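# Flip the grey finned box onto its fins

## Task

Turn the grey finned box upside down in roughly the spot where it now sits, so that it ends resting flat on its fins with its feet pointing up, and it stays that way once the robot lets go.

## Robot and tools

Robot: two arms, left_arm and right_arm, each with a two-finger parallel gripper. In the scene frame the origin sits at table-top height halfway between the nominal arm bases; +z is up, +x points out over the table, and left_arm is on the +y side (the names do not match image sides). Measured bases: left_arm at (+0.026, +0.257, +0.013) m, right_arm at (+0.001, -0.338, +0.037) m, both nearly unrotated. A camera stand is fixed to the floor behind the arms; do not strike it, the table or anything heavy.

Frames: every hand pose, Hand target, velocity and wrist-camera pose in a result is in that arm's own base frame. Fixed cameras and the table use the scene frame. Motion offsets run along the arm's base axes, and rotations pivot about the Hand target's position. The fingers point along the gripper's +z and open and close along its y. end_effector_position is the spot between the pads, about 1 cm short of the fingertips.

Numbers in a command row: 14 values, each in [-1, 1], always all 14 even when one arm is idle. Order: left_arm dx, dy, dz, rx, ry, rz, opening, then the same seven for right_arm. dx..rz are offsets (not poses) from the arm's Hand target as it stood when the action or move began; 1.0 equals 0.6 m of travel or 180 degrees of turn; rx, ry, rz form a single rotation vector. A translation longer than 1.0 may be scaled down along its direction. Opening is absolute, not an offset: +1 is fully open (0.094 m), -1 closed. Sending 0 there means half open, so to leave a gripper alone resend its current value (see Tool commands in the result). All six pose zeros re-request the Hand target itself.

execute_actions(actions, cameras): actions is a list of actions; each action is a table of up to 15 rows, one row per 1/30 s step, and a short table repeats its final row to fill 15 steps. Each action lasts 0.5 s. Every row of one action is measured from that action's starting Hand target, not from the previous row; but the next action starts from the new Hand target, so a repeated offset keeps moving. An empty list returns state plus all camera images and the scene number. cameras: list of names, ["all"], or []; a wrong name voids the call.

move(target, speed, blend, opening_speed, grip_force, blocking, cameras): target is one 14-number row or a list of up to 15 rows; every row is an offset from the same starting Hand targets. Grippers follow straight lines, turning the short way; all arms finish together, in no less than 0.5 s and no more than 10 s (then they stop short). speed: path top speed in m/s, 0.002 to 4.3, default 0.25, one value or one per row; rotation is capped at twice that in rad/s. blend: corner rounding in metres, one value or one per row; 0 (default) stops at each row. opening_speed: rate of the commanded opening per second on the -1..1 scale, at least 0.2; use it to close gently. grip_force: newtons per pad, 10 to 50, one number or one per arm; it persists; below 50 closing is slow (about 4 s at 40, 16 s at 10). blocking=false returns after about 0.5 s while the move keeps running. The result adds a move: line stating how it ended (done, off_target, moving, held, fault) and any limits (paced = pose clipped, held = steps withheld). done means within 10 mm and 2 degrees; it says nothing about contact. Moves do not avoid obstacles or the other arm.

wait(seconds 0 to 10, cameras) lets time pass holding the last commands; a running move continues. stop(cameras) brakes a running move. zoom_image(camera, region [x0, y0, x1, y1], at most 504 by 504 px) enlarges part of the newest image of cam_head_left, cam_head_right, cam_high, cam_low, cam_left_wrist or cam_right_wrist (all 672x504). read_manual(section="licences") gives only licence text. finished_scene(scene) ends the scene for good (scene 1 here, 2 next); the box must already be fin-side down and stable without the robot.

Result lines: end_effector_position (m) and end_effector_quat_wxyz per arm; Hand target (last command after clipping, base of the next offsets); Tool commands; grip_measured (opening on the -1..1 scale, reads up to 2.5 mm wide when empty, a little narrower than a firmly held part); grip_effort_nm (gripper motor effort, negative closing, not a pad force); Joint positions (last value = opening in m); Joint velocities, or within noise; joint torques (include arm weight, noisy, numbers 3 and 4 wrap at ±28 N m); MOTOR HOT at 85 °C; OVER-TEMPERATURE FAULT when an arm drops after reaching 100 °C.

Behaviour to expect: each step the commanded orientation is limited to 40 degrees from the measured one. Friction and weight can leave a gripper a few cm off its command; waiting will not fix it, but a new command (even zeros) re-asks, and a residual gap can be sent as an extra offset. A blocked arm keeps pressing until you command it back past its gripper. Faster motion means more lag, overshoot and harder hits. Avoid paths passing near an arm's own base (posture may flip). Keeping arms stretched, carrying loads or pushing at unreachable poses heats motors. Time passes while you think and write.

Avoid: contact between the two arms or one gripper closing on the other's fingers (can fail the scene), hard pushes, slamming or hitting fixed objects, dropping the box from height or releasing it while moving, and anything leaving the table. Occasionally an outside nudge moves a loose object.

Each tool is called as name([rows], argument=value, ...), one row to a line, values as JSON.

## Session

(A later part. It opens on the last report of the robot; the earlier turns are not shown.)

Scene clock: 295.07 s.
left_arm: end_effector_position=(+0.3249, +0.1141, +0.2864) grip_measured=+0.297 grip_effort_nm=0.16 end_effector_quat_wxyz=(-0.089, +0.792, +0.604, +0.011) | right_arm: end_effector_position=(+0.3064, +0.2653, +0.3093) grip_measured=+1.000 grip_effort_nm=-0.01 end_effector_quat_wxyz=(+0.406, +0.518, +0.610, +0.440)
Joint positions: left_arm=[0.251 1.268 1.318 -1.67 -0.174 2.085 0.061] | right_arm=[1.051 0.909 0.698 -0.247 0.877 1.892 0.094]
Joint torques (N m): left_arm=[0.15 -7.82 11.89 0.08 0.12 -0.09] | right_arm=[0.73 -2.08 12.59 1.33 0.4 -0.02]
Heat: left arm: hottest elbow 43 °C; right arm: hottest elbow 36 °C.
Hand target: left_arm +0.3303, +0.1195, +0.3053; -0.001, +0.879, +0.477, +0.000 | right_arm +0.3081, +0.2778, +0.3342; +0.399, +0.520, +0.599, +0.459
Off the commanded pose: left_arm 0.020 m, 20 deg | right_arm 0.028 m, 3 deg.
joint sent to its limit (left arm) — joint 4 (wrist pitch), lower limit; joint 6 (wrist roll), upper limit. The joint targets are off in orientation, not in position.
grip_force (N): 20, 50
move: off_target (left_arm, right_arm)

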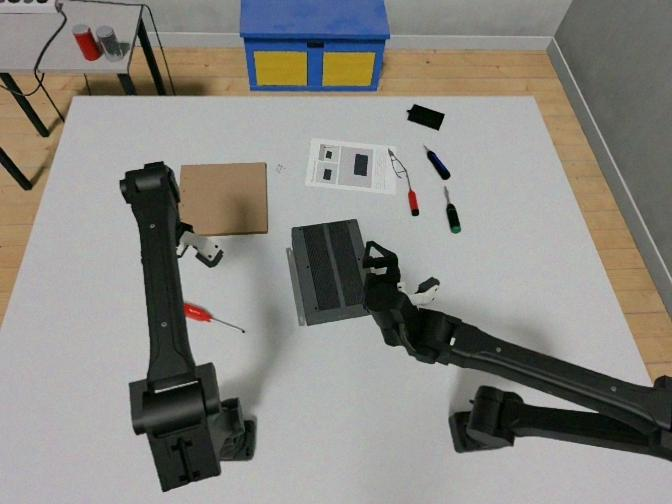

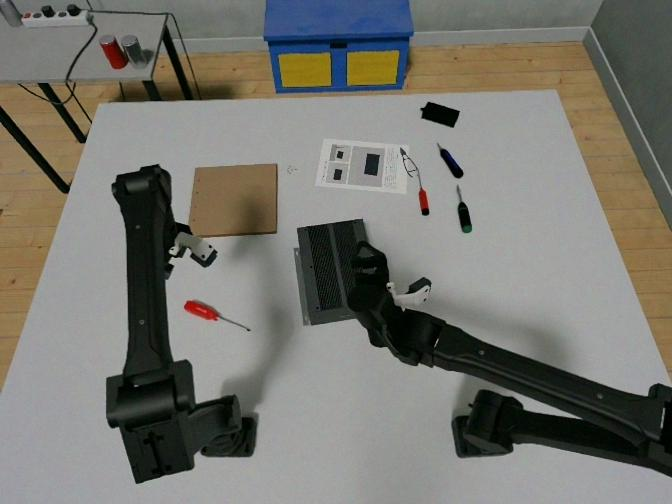

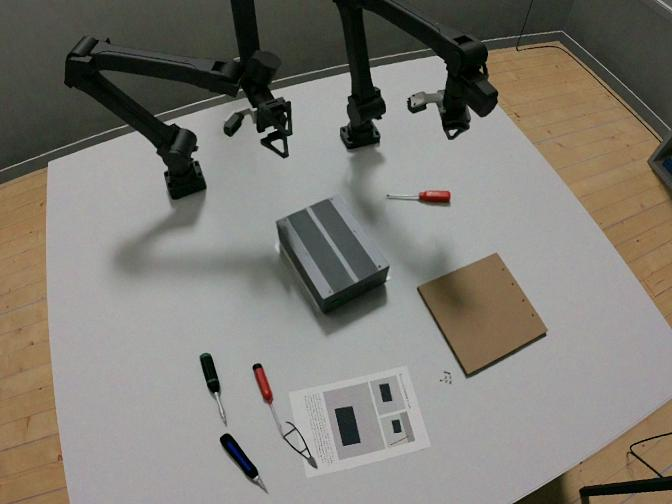

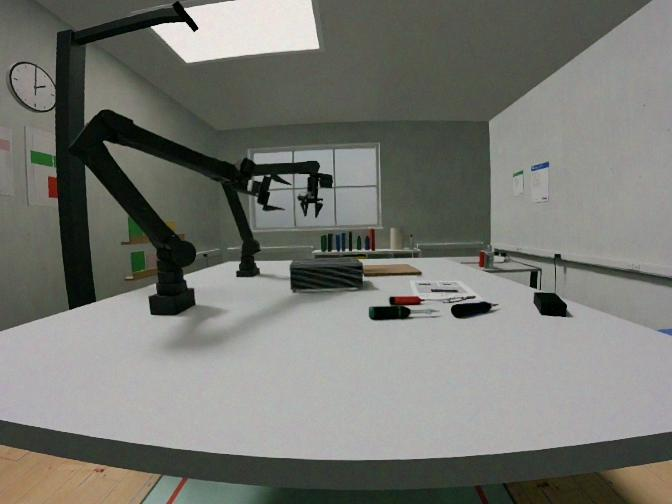

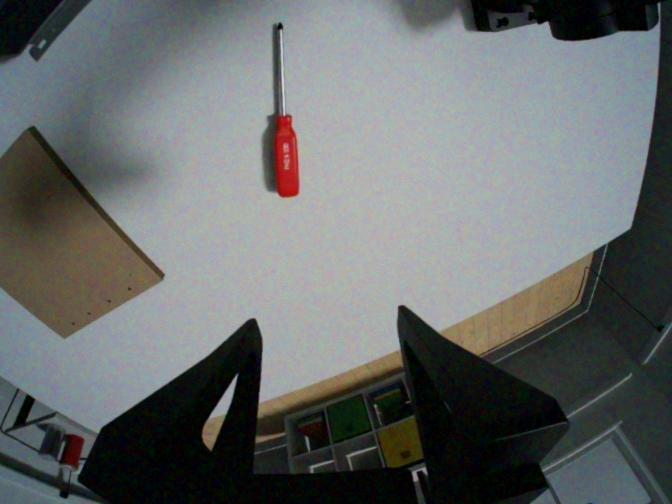

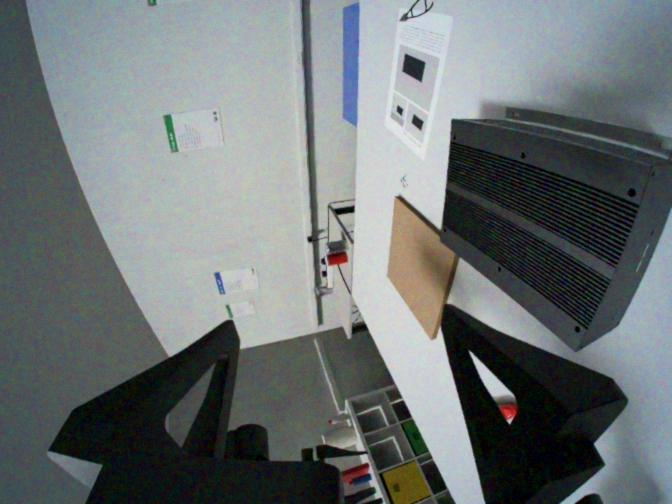

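move([
  [0,0,0,0,0,0,0.3,-0.163,0.033,0,0,0,0,1],
  [0,0,0,0,0,0,0.3,-0.163,0.033,-0.398,0,0,0,1],
], blend=[0.05,0], cameras=["all"])

Scene clock: 318.87 s.
left_arm: end_effector_position=(+0.3249, +0.1141, +0.2864) grip_measured=+0.297 grip_effort_nm=0.16 end_effector_quat_wxyz=(-0.089, +0.792, +0.604, +0.011) | right_arm: end_effector_position=(+0.2132, +0.2898, +0.0930) grip_measured=+1.000 grip_effort_nm=-0.01 end_effector_quat_wxyz=(+0.413, +0.491, +0.608, +0.469)
Joint positions: left_arm=[0.251 1.268 1.318 -1.67 -0.174 2.085 0.061] | right_arm=[1.398 1.425 0.315 0.518 1.165 2.082 0.094]
Joint torques (N m): left_arm=[0.15 -7.82 11.9 0.06 0.13 -0.09] | right_arm=[0.03 -4.66 5.05 2.09 0.49 -0.08]
Heat: left arm: hottest elbow 48 °C; right arm: hottest elbow 39 °C.
Hand target: left_arm +0.3303, +0.1195, +0.3053; -0.001, +0.879, +0.477, +0.000 | right_arm +0.2102, +0.2974, +0.0953; +0.399, +0.520, +0.599, +0.459
Off the commanded pose: left_arm 0.020 m, 20 deg | right_arm 0.009 m, 4 deg.
joint sent to its limit (left arm) — joint 4 (wrist pitch), lower limit; joint 6 (wrist roll), upper limit. The joint targets are off in orientation, not in position.
joint sent to its limit (right arm) — joint 6 (wrist roll), upper limit. The joint targets are off in orientation, not in position.
grip_force (N): 20, 50
move: off_target (left_arm, right_arm); blend cut to 0.0496 m at target 1

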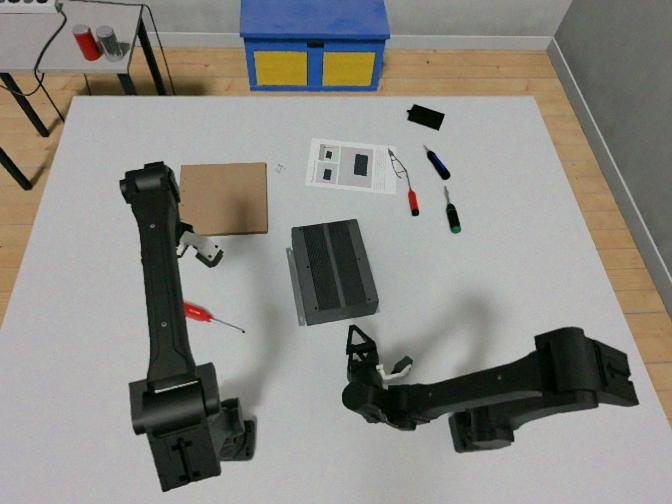

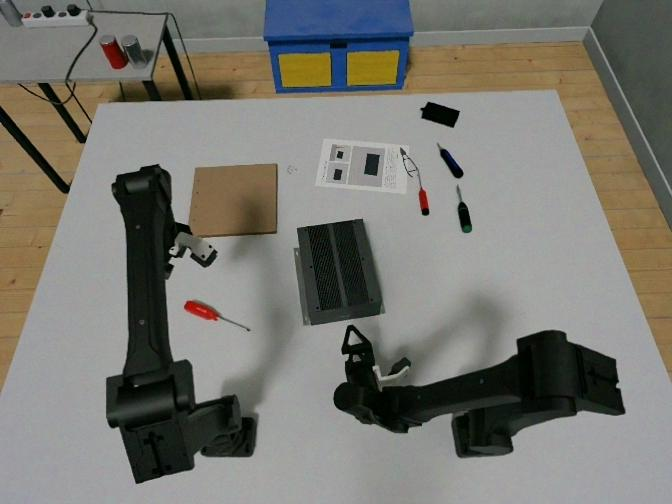

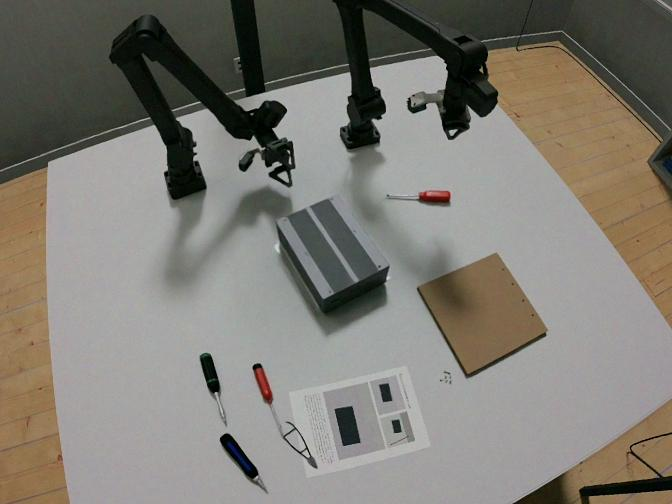

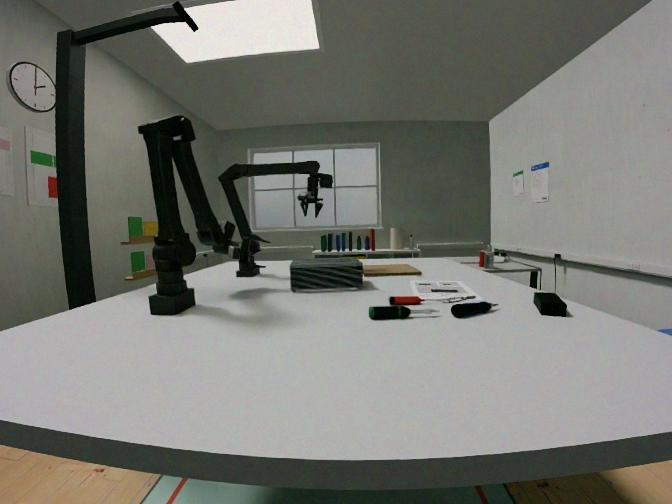

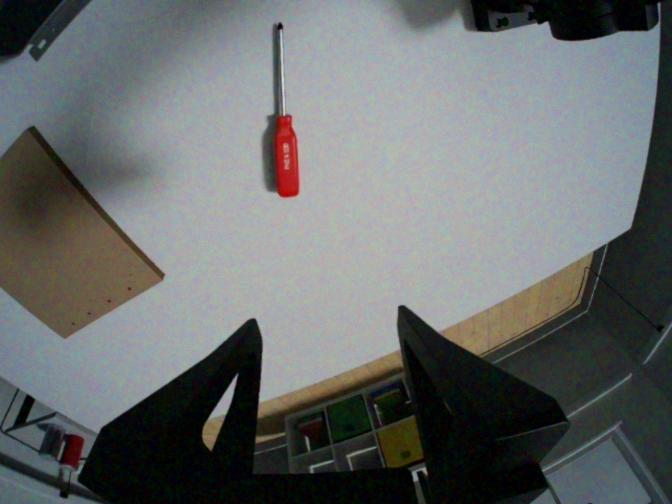

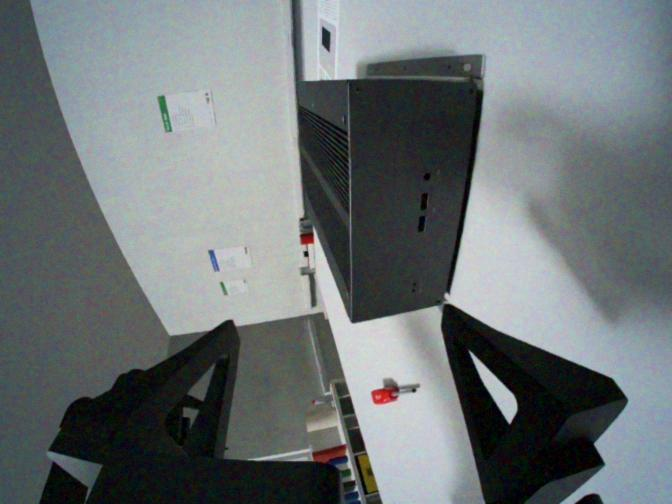

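zoom_image(camera="cam_right_wrist", region=[330, 40, 530, 340])

Scaled by 1.680 from the camera's 672x504 image, which has a finer 960x720 frame.

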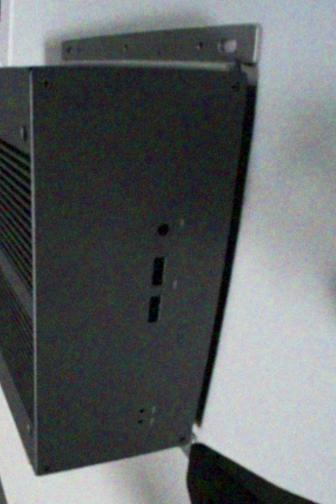

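move(target=[0,0,0,0,0,0,0.3,-0.03,0,-0.09,0.0116,-0.0825,0,1], speed=0.1, cameras=["cam_right_wrist","cam_high"])

zoom_image(camera="cam_right_wrist", region=[300, 60, 560, 340])

Scene clock: 337.27 s.
left_arm: end_effector_position=(+0.3249, +0.1141, +0.2864) grip_measured=+0.297 grip_effort_nm=0.16 end_effector_quat_wxyz=(-0.089, +0.792, +0.604, +0.011) | right_arm: end_effector_position=(+0.1957, +0.2934, +0.0426) grip_measured=+1.000 grip_effort_nm=-0.01 end_effector_quat_wxyz=(+0.463, +0.476, +0.537, +0.520)
Joint positions: left_arm=[0.251 1.268 1.318 -1.67 -0.174 2.085 0.061] | right_arm=[1.488 2.041 0.33 1.56 1.369 1.717 0.094]
Joint torques (N m): left_arm=[0.15 -7.77 11.85 0.06 0.12 -0.08] | right_arm=[0.26 -7.53 0.03 2.1 -0.11 -0.25]
Heat: left arm: hottest elbow 50 °C; right arm: hottest elbow 38 °C.
Hand target: left_arm +0.3303, +0.1195, +0.3053; -0.001, +0.879, +0.477, +0.000 | right_arm +0.1922, +0.2976, +0.0414; +0.464, +0.464, +0.534, +0.533
Off the commanded pose: left_arm 0.020 m, 20 deg | right_arm 0.006 m, 2 deg.
joint sent to its limit (left arm) — joint 4 (wrist pitch), lower limit; joint 6 (wrist roll), upper limit. The joint targets are off in orientation, not in position.
joint sent to its limit (right arm) — joint 4 (wrist pitch), upper limit. The joint targets still meet the commanded pose.
grip_force (N): 20, 50
move: off_target (left_arm)
Images, in order (width x height): cam_high 672x504, cam_right_wrist 672x504.

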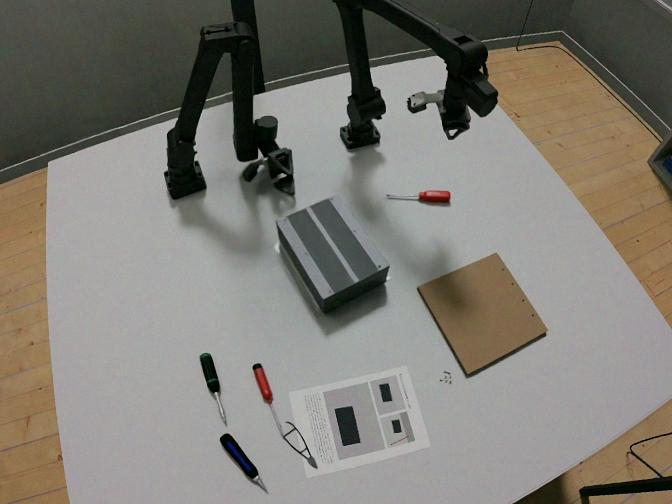

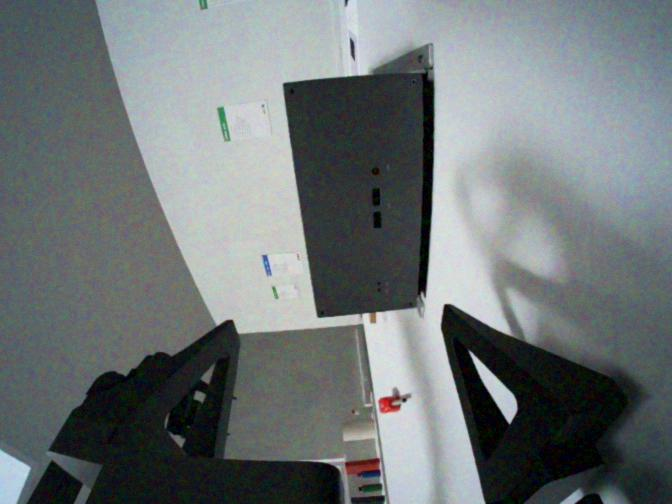

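Scaled by 1.800 from the camera's 672x504 image, which has a finer 960x720 frame.

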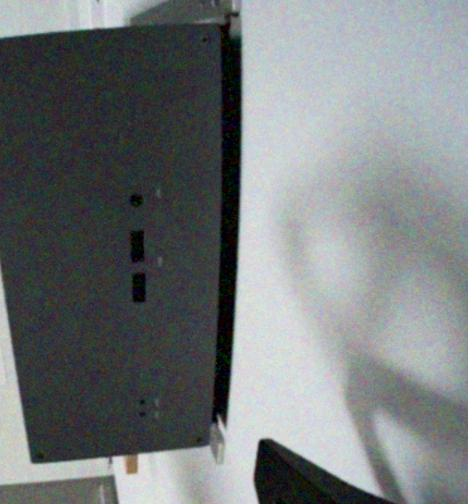

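move(target=[0,0,0,0,0,0,0.3,0.15,0.024,-0.03,0,0,0.014,1], speed=0.08, cameras=["cam_right_wrist","cam_high","cam_head_left"])

zoom_image(camera="cam_right_wrist", region=[200, 40, 560, 400])

Scene clock: 396.43 s.
left_arm: end_effector_position=(+0.3249, +0.1141, +0.2864) grip_measured=+0.297 grip_effort_nm=0.16 end_effector_quat_wxyz=(-0.089, +0.792, +0.604, +0.011) | right_arm: end_effector_position=(+0.2775, +0.3155, +0.0312) grip_measured=+1.000 grip_effort_nm=-0.01 end_effector_quat_wxyz=(+0.439, +0.466, +0.555, +0.531)
Joint positions: left_arm=[0.251 1.268 1.318 -1.67 -0.174 2.085 0.061] | right_arm=[1.213 2.082 0.415 1.57 1.03 1.662 0.094]
Joint torques (N m): left_arm=[0.21 -7.77 11.88 0.06 0.13 -0.09] | right_arm=[-1.85 -7.65 0.62 1.92 -0.18 -0.12]
Heat: left arm: hottest elbow 52 °C; right arm: hottest elbow 33 °C.
Hand target: left_arm +0.3303, +0.1195, +0.3053; -0.001, +0.879, +0.477, +0.000 | right_arm +0.2821, +0.3120, +0.0233; +0.452, +0.452, +0.545, +0.543
Off the commanded pose: left_arm 0.020 m, 20 deg | right_arm 0.010 m, 3 deg.
joint sent to its limit (left arm) — joint 4 (wrist pitch), lower limit; joint 6 (wrist roll), upper limit. The joint targets are off in orientation, not in position.
joint sent to its limit (right arm) — joint 4 (wrist pitch), upper limit. The joint targets are off in orientation, not in position.
grip_force (N): 20, 50
move: off_target (left_arm, right_arm)
Images, in order (width x height): cam_head_left 672x504, cam_high 672x504, cam_right_wrist 672x504.

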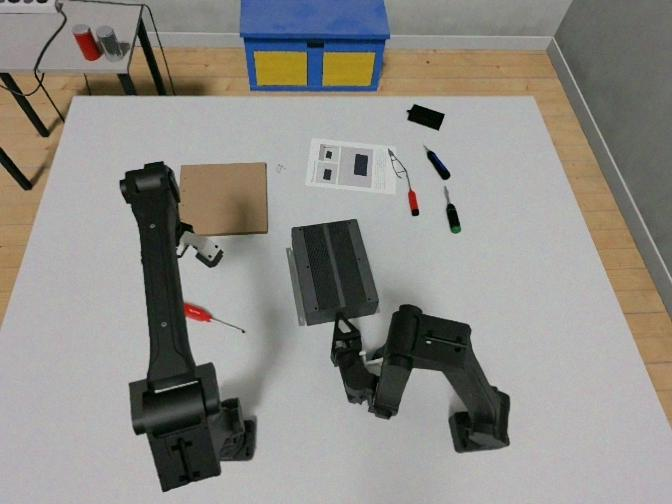

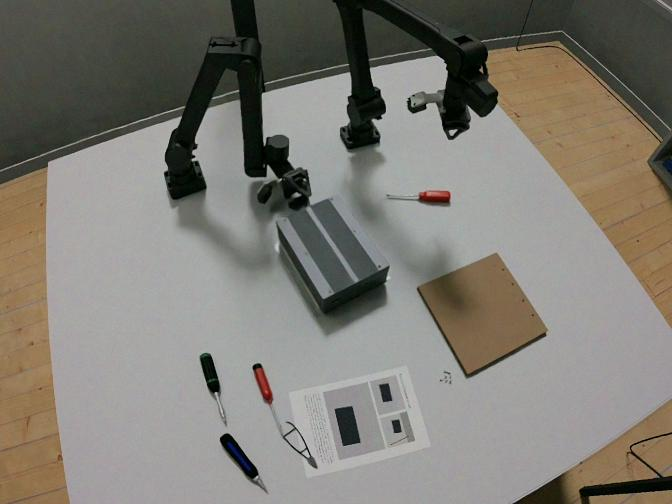

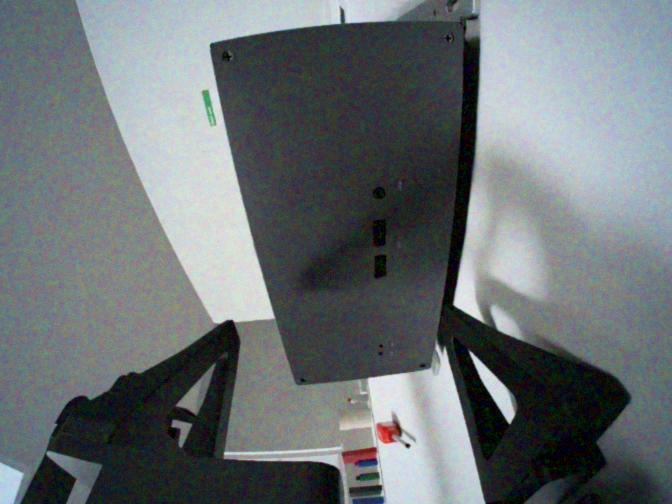

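Scaled by 1.400 from the camera's 672x504 image, which has a finer 960x720 frame.

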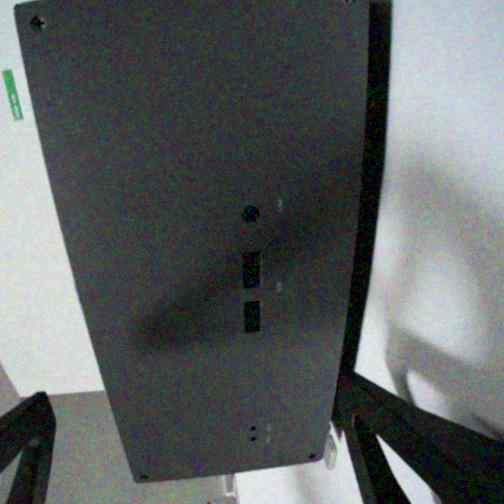

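move(target=[0,0,0,0,0,0,0.3,0.005,-0.003,-0.0245,0,0,0,1], speed=0.04, cameras=["cam_right_wrist"])

zoom_image(camera="cam_right_wrist", region=[200, 160, 560, 400])

Scene clock: 408.30 s.
left_arm: end_effector_position=(+0.3249, +0.1141, +0.2864) grip_measured=+0.297 grip_effort_nm=0.16 end_effector_quat_wxyz=(-0.089, +0.792, +0.604, +0.011) | right_arm: end_effector_position=(+0.2795, +0.3161, +0.0309) grip_measured=+0.999 grip_effort_nm=0.04 end_effector_quat_wxyz=(+0.442, +0.465, +0.553, +0.531)
Joint positions: left_arm=[0.251 1.268 1.318 -1.67 -0.174 2.085 0.061] | right_arm=[1.209 2.089 0.421 1.579 1.029 1.652 0.094]
Joint torques (N m): left_arm=[0.15 -7.94 11.85 0.06 0.13 -0.09] | right_arm=[-2.49 -4.89 0.66 1.54 -0.45 0.3]
Heat: left arm: hottest elbow 52 °C; right arm: hottest elbow 33 °C.
Hand target: left_arm +0.3303, +0.1195, +0.3053; -0.001, +0.879, +0.477, +0.000 | right_arm +0.2851, +0.3101, +0.0086; +0.452, +0.452, +0.545, +0.543
Off the commanded pose: left_arm 0.020 m, 20 deg | right_arm 0.024 m, 3 deg.
joint read past its limit (right arm) — joint 4 (wrist pitch), upper limit.
joint sent to its limit (left arm) — joint 4 (wrist pitch), lower limit; joint 6 (wrist roll), upper limit. The joint targets are off in orientation, not in position.
joint sent to its limit (right arm) — joint 4 (wrist pitch), upper limit. The joint targets are off in orientation, not in position.
grip_force (N): 20, 50
move: off_target (left_arm, right_arm)
Images, in order (width x height): cam_right_wrist 672x504.

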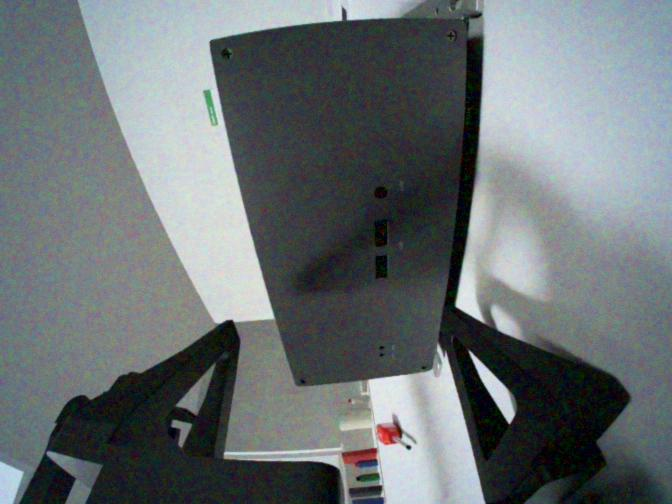

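Scaled by 1.400 from the camera's 672x504 image, which has a finer 960x720 frame.

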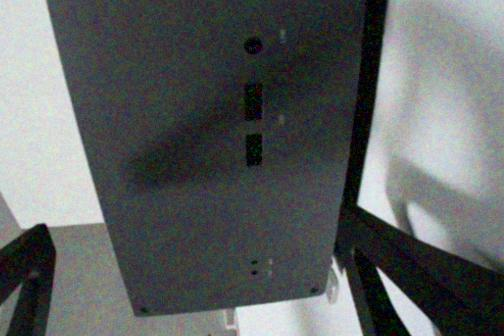

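execute_actions(actions=[])

zoom_image(camera="cam_low", region=[170, 200, 380, 330])

zoom_image(camera="cam_right_wrist", region=[420, 240, 672, 500])

zoom_image(camera="cam_high", region=[220, 120, 340, 230])

Scene clock: 423.60 s.
left_arm: end_effector_position=(+0.3249, +0.1141, +0.2864) grip_measured=+0.297 grip_effort_nm=0.16 end_effector_quat_wxyz=(-0.089, +0.792, +0.604, +0.011) | right_arm: end_effector_position=(+0.2795, +0.3162, +0.0310) grip_measured=+0.999 grip_effort_nm=0.04 end_effector_quat_wxyz=(+0.442, +0.465, +0.553, +0.531)
Joint positions: left_arm=[0.251 1.268 1.318 -1.67 -0.174 2.085 0.061] | right_arm=[1.209 2.089 0.421 1.579 1.029 1.652 0.094]
Joint velocities: within noise
Joint torques (N m): left_arm=[-0.03 -7.94 11.79 0.03 0.13 -0.08] | right_arm=[-2.67 -4.48 0.85 1.52 -0.4 0.22]
Heat: left arm: hottest elbow 52 °C; right arm: hottest elbow 32 °C.
Hand target: left_arm +0.3303, +0.1195, +0.3053; -0.001, +0.879, +0.477, +0.000 | right_arm +0.2852, +0.3102, +0.0086; +0.452, +0.452, +0.544, +0.543
Tool commands: left_gripper/opening=+0.3 right_gripper/opening=+1.0
Off the commanded pose: left_arm 0.020 m, 20 deg | right_arm 0.024 m, 3 deg.
joint read past its limit (right arm) — joint 4 (wrist pitch), upper limit.
grip_force (N): 20, 50

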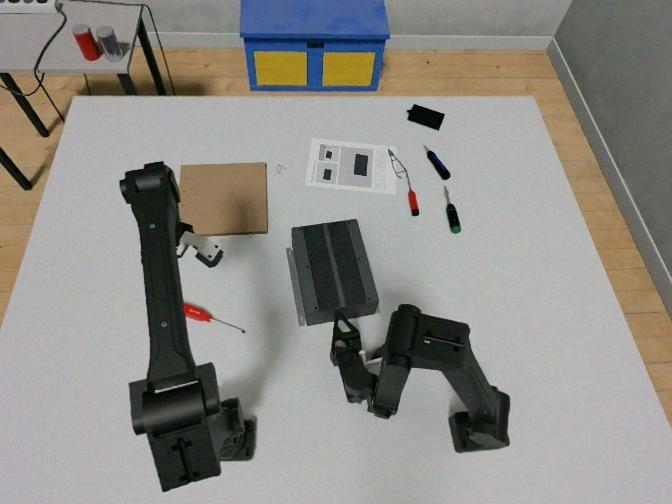

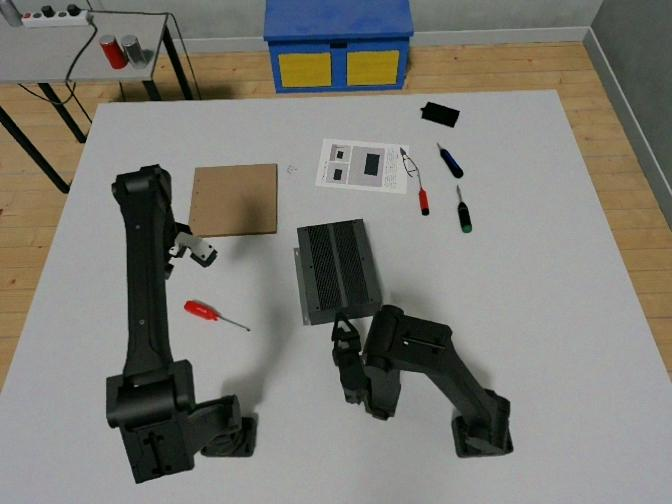

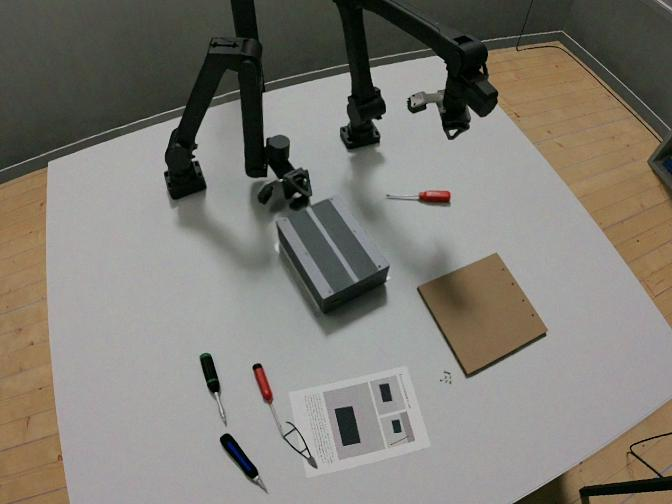

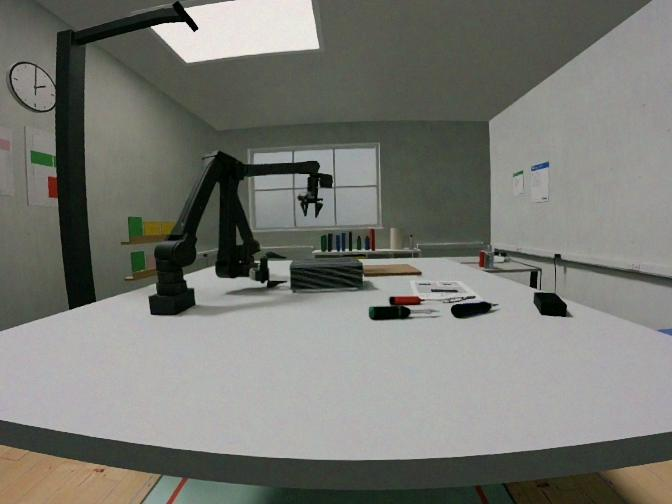

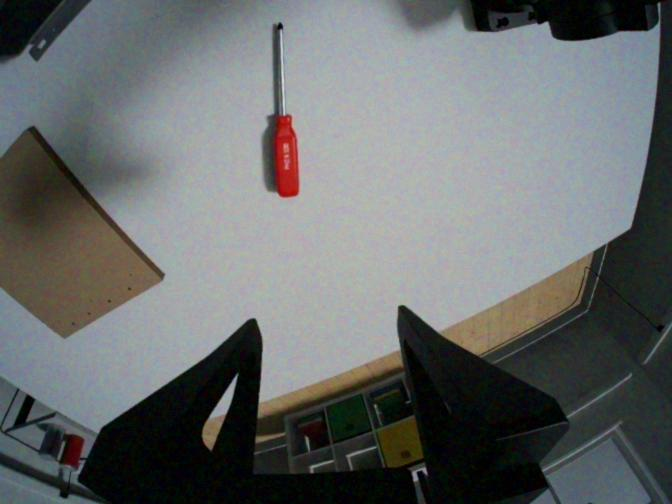

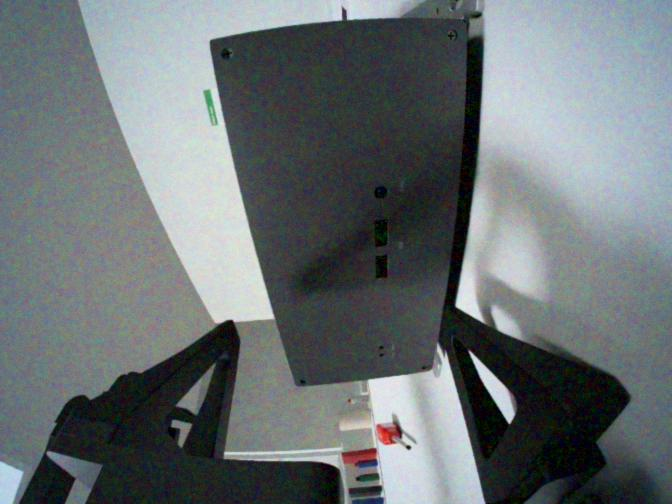

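Scaled by 2.400.

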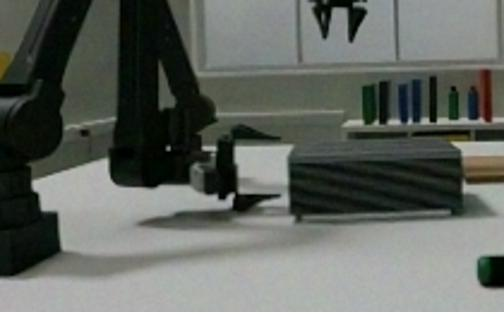

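Scaled by 1.938 from the camera's 672x504 image, which has a finer 960x720 frame.

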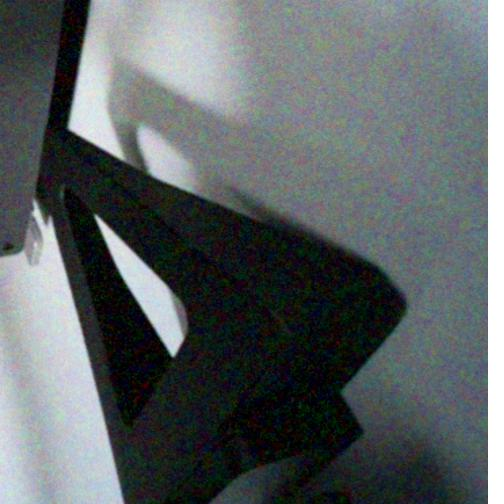

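Scaled by 4.200.

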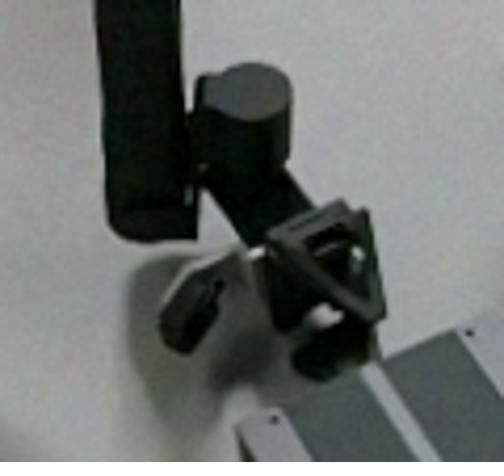

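move([
  [0,0,0,0,0,0,0.3,-0.03,0.0,0.07,0,0,0,1],
  [0,0,0,0,0,0,0.3,-0.01,-0.003,-0.001,0,0,0,1],
], speed=[0.08,0.06], cameras=["cam_right_wrist","cam_low"])

zoom_image(camera="cam_low", region=[170, 200, 380, 330])

zoom_image(camera="cam_right_wrist", region=[200, 160, 560, 400])

Scene clock: 443.50 s.
left_arm: end_effector_position=(+0.3249, +0.1141, +0.2864) grip_measured=+0.297 grip_effort_nm=0.16 end_effector_quat_wxyz=(-0.089, +0.792, +0.604, +0.011) | right_arm: end_effector_position=(+0.2738, +0.3117, +0.0305) grip_measured=+0.999 grip_effort_nm=0.06 end_effector_quat_wxyz=(+0.444, +0.466, +0.555, +0.527)
Joint positions: left_arm=[0.251 1.268 1.318 -1.67 -0.174 2.085 0.061] | right_arm=[1.223 2.087 0.407 1.579 1.049 1.656 0.094]
Joint torques (N m): left_arm=[0.03 -7.82 11.88 0.05 0.13 -0.07] | right_arm=[-2.37 -4.54 0.94 1.52 -0.56 0.31]
Heat: left arm: hottest elbow 53 °C; right arm: hottest elbow 32 °C.
Hand target: left_arm +0.3303, +0.1195, +0.3053; -0.001, +0.879, +0.477, +0.000 | right_arm +0.2791, +0.3083, +0.0080; +0.452, +0.452, +0.544, +0.543
Off the commanded pose: left_arm 0.020 m, 20 deg | right_arm 0.023 m, 3 deg.
joint read past its limit (right arm) — joint 4 (wrist pitch), upper limit.
joint sent to its limit (left arm) — joint 4 (wrist pitch), lower limit; joint 6 (wrist roll), upper limit. The joint targets are off in orientation, not in position.
joint sent to its limit (right arm) — joint 4 (wrist pitch), upper limit. The joint targets are off in orientation, not in position.
grip_force (N): 20, 50
move: off_target (left_arm, right_arm)
Images, in order (width x height): cam_low 672x504, cam_right_wrist 672x504.

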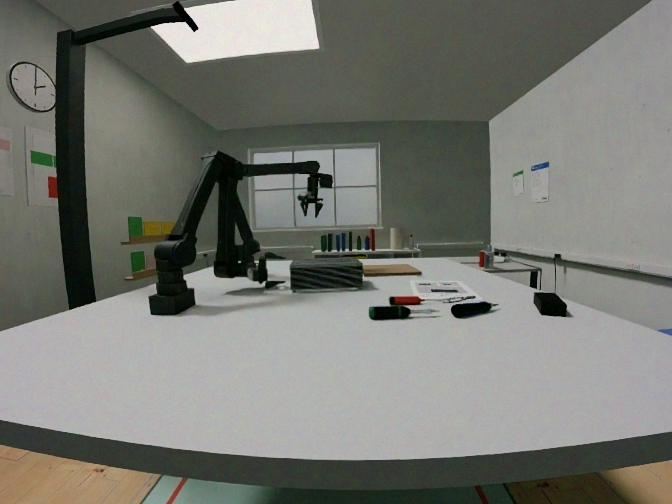

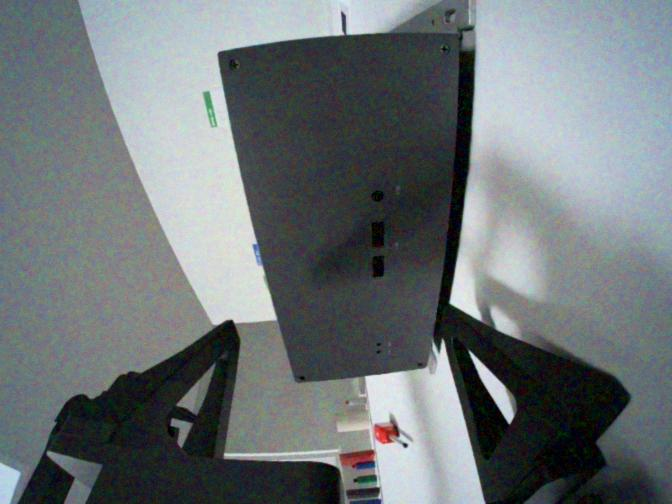

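Scaled by 2.400.

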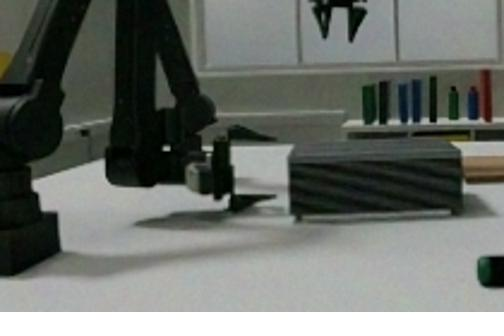

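Scaled by 1.400 from the camera's 672x504 image, which has a finer 960x720 frame.

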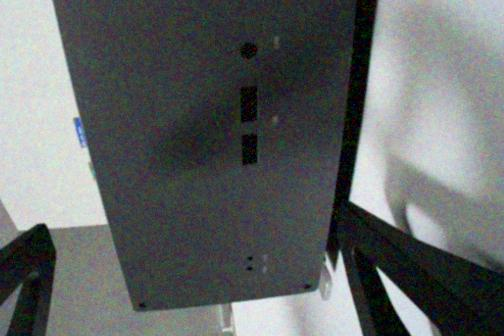

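move([
  [0,0,0,0,0,0,0.3,-0.06,-0.02,0.05,0,0,0,1],
  [0,0,0,0,0,0,0.3,-0.033,-0.083,0.4,0,0,0,1],
  [0,0,0,0,0,0,0.3,0.18,-0.3,0.4,-0.24,-0.14,0.19,0],
  [0,0,0,0,0,0,0.3,0.268,-0.347,0.22,-0.469,-0.274,0.384,0],
], blend=[0.02,0.05,0.05,0], cameras=["cam_right_wrist","cam_head_left","cam_high"])

Scene clock: 621.40 s.
left_arm: end_effector_position=(+0.3249, +0.1141, +0.2864) grip_measured=+0.297 grip_effort_nm=0.16 end_effector_quat_wxyz=(-0.089, +0.792, +0.604, +0.011) | right_arm: end_effector_position=(+0.4247, +0.1035, +0.1315) grip_measured=+0.002 grip_effort_nm=-0.09 end_effector_quat_wxyz=(+0.418, -0.507, +0.674, +0.337)
Joint positions: left_arm=[0.251 1.268 1.318 -1.67 -0.174 2.085 0.061] | right_arm=[-0.126 1.519 0.856 -0.656 -1.118 -1.259 0.047]
Joint torques (N m): left_arm=[0.21 -8 11.84 0.1 0.13 -0.09] | right_arm=[-0.73 -8.41 9.57 0.7 -0.59 -0.11]
Heat: left arm: hottest elbow 55 °C; right arm: hottest elbow 32 °C.
Hand target: left_arm +0.3303, +0.1195, +0.3053; -0.001, +0.879, +0.477, +0.000 | right_arm +0.4400, +0.1001, +0.1401; +0.425, -0.514, +0.669, +0.327
Off the commanded pose: left_arm 0.020 m, 20 deg | right_arm 0.018 m, 2 deg.
joint sent to its limit (left arm) — joint 4 (wrist pitch), lower limit; joint 6 (wrist roll), upper limit. The joint targets are off in orientation, not in position.
grip_force (N): 20, 50
move: off_target (left_arm, right_arm); blend cut to 0 m at target 3; target 3's new opening was sent with right_arm's hand 0.024 m and 3 deg from that target
Images, in order (width x height): cam_head_left 672x504, cam_high 672x504, cam_right_wrist 672x504.

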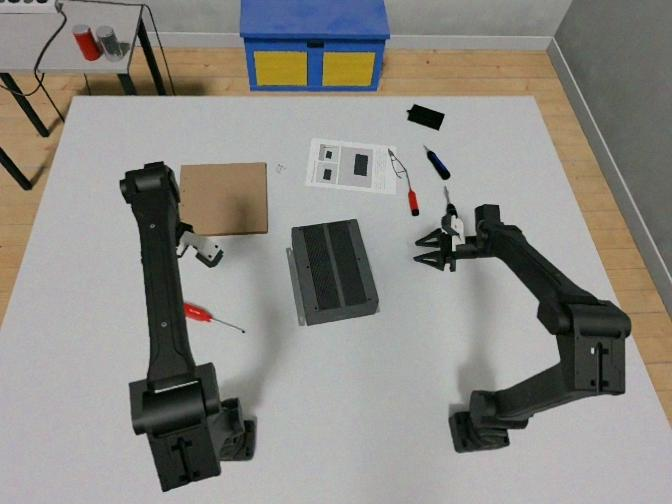

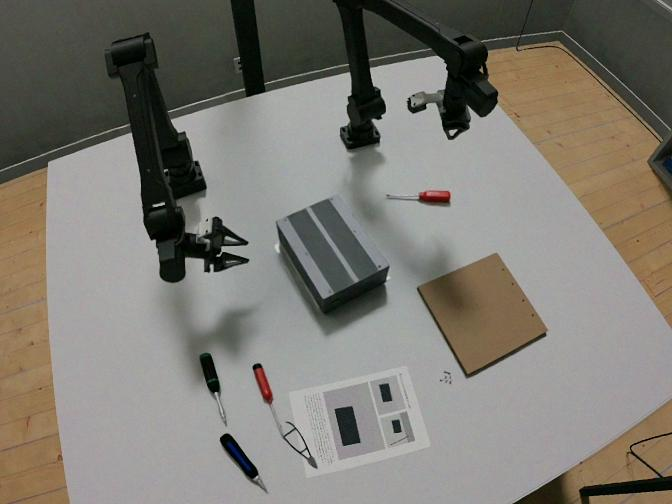

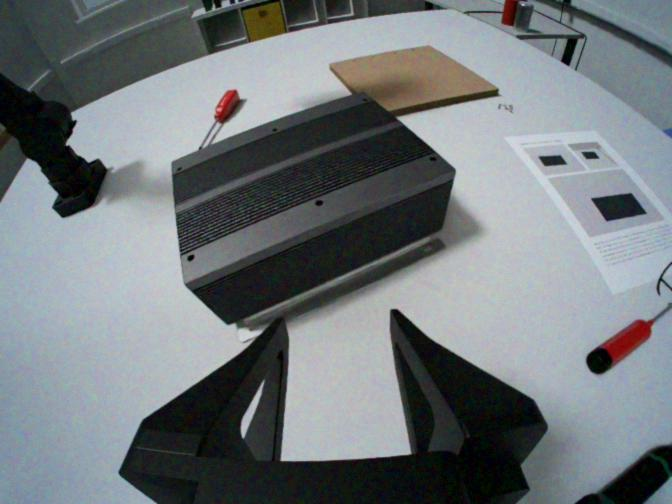

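move([
  [0,0,0,0,0,0,0.3,0.047,0.05,-0.1,0,0,0.083,0],
  [0,0,0,0,0,0,0.3,0.047,0.108,-0.242,0,0,0.083,0],
], speed=[0.15,0.06], blend=[0.02,0], cameras=["cam_right_wrist","cam_low"])

Scene clock: 649.23 s.
left_arm: end_effector_position=(+0.3249, +0.1141, +0.2864) grip_measured=+0.297 grip_effort_nm=0.16 end_effector_quat_wxyz=(-0.089, +0.792, +0.604, +0.011) | right_arm: end_effector_position=(+0.4697, +0.1586, -0.0010) grip_measured=+0.002 grip_effort_nm=-0.09 end_effector_quat_wxyz=(-0.383, +0.596, -0.598, -0.375)
Joint positions: left_arm=[0.251 1.268 1.318 -1.67 -0.174 2.085 0.061] | right_arm=[0.003 1.979 1.058 -0.618 -1.131 -1.544 0.047]
Joint torques (N m): left_arm=[0.15 -7.82 11.88 0.09 0.12 -0.09] | right_arm=[0.44 -13.1 4.79 1.01 -0.83 0.04]
Heat: left arm: hottest elbow 55 °C; right arm: hottest elbow 35 °C.
Hand target: left_arm +0.3303, +0.1195, +0.3053; -0.001, +0.879, +0.477, +0.000 | right_arm +0.4682, +0.1650, -0.0051; -0.379, +0.597, -0.596, -0.380
Off the commanded pose: left_arm 0.020 m, 20 deg | right_arm 0.008 m, 1 deg.
joint sent to its limit (left arm) — joint 4 (wrist pitch), lower limit; joint 6 (wrist roll), upper limit. The joint targets are off in orientation, not in position.
grip_force (N): 20, 50
move: off_target (left_arm)
Images, in order (width x height): cam_low 672x504, cam_right_wrist 672x504.

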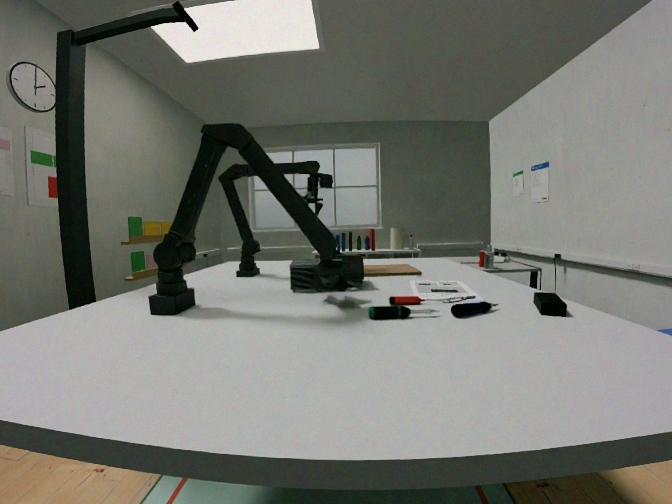

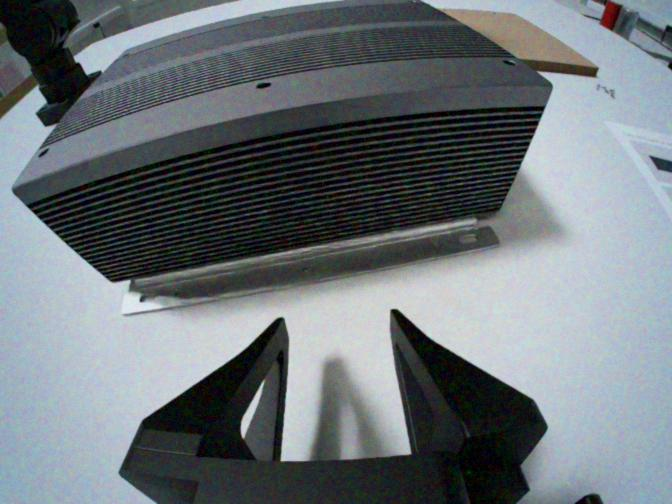

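move([
  [0,0,0,0,0,0,0.3,-0.015,0.02,-0.046,0,0,0,0],
  [0,0,0,0,0,0,0.3,-0.015,0.06,-0.046,0,0,0,0],
], speed=0.04, cameras=["cam_right_wrist"])

zoom_image(camera="cam_right_wrist", region=[200, 200, 500, 400])

Scene clock: 658.87 s.
left_arm: end_effector_position=(+0.3249, +0.1141, +0.2864) grip_measured=+0.297 grip_effort_nm=0.16 end_effector_quat_wxyz=(-0.089, +0.792, +0.604, +0.011) | right_arm: end_effector_position=(+0.4653, +0.1937, -0.0254) grip_measured=+0.002 grip_effort_nm=-0.09 end_effector_quat_wxyz=(-0.387, +0.592, -0.597, -0.379)
Joint positions: left_arm=[0.251 1.268 1.318 -1.67 -0.174 2.085 0.061] | right_arm=[0.077 2.017 1.006 -0.359 -1.135 -1.356 0.047]
Joint torques (N m): left_arm=[0.09 -7.82 11.86 0.1 0.13 -0.1] | right_arm=[0.73 -13.51 3.71 1.31 -0.27 -0.07]
Heat: left arm: hottest elbow 55 °C; right arm: hottest elbow 34 °C.
Hand target: left_arm +0.3303, +0.1195, +0.3053; -0.001, +0.879, +0.477, +0.000 | right_arm +0.4591, +0.2010, -0.0328; -0.379, +0.597, -0.597, -0.380
Off the commanded pose: left_arm 0.020 m, 20 deg | right_arm 0.012 m, 1 deg.
joint sent to its limit (left arm) — joint 4 (wrist pitch), lower limit; joint 6 (wrist roll), upper limit. The joint targets are off in orientation, not in position.
grip_force (N): 20, 50
move: off_target (left_arm, right_arm)
Images, in order (width x height): cam_right_wrist 672x504.

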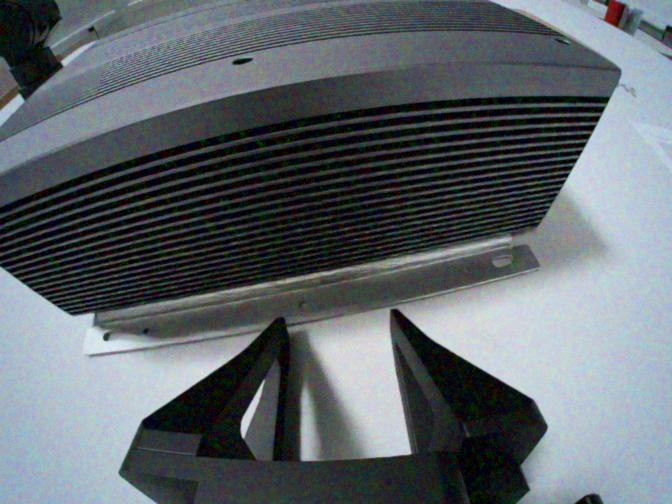

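Scaled by 1.680 from the camera's 672x504 image, which has a finer 960x720 frame.

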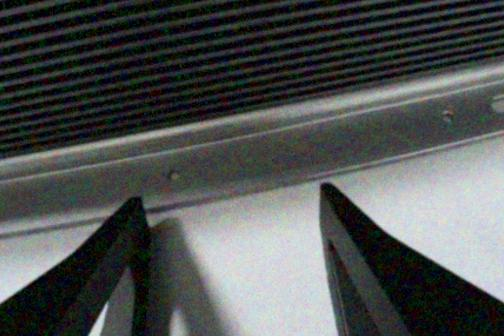

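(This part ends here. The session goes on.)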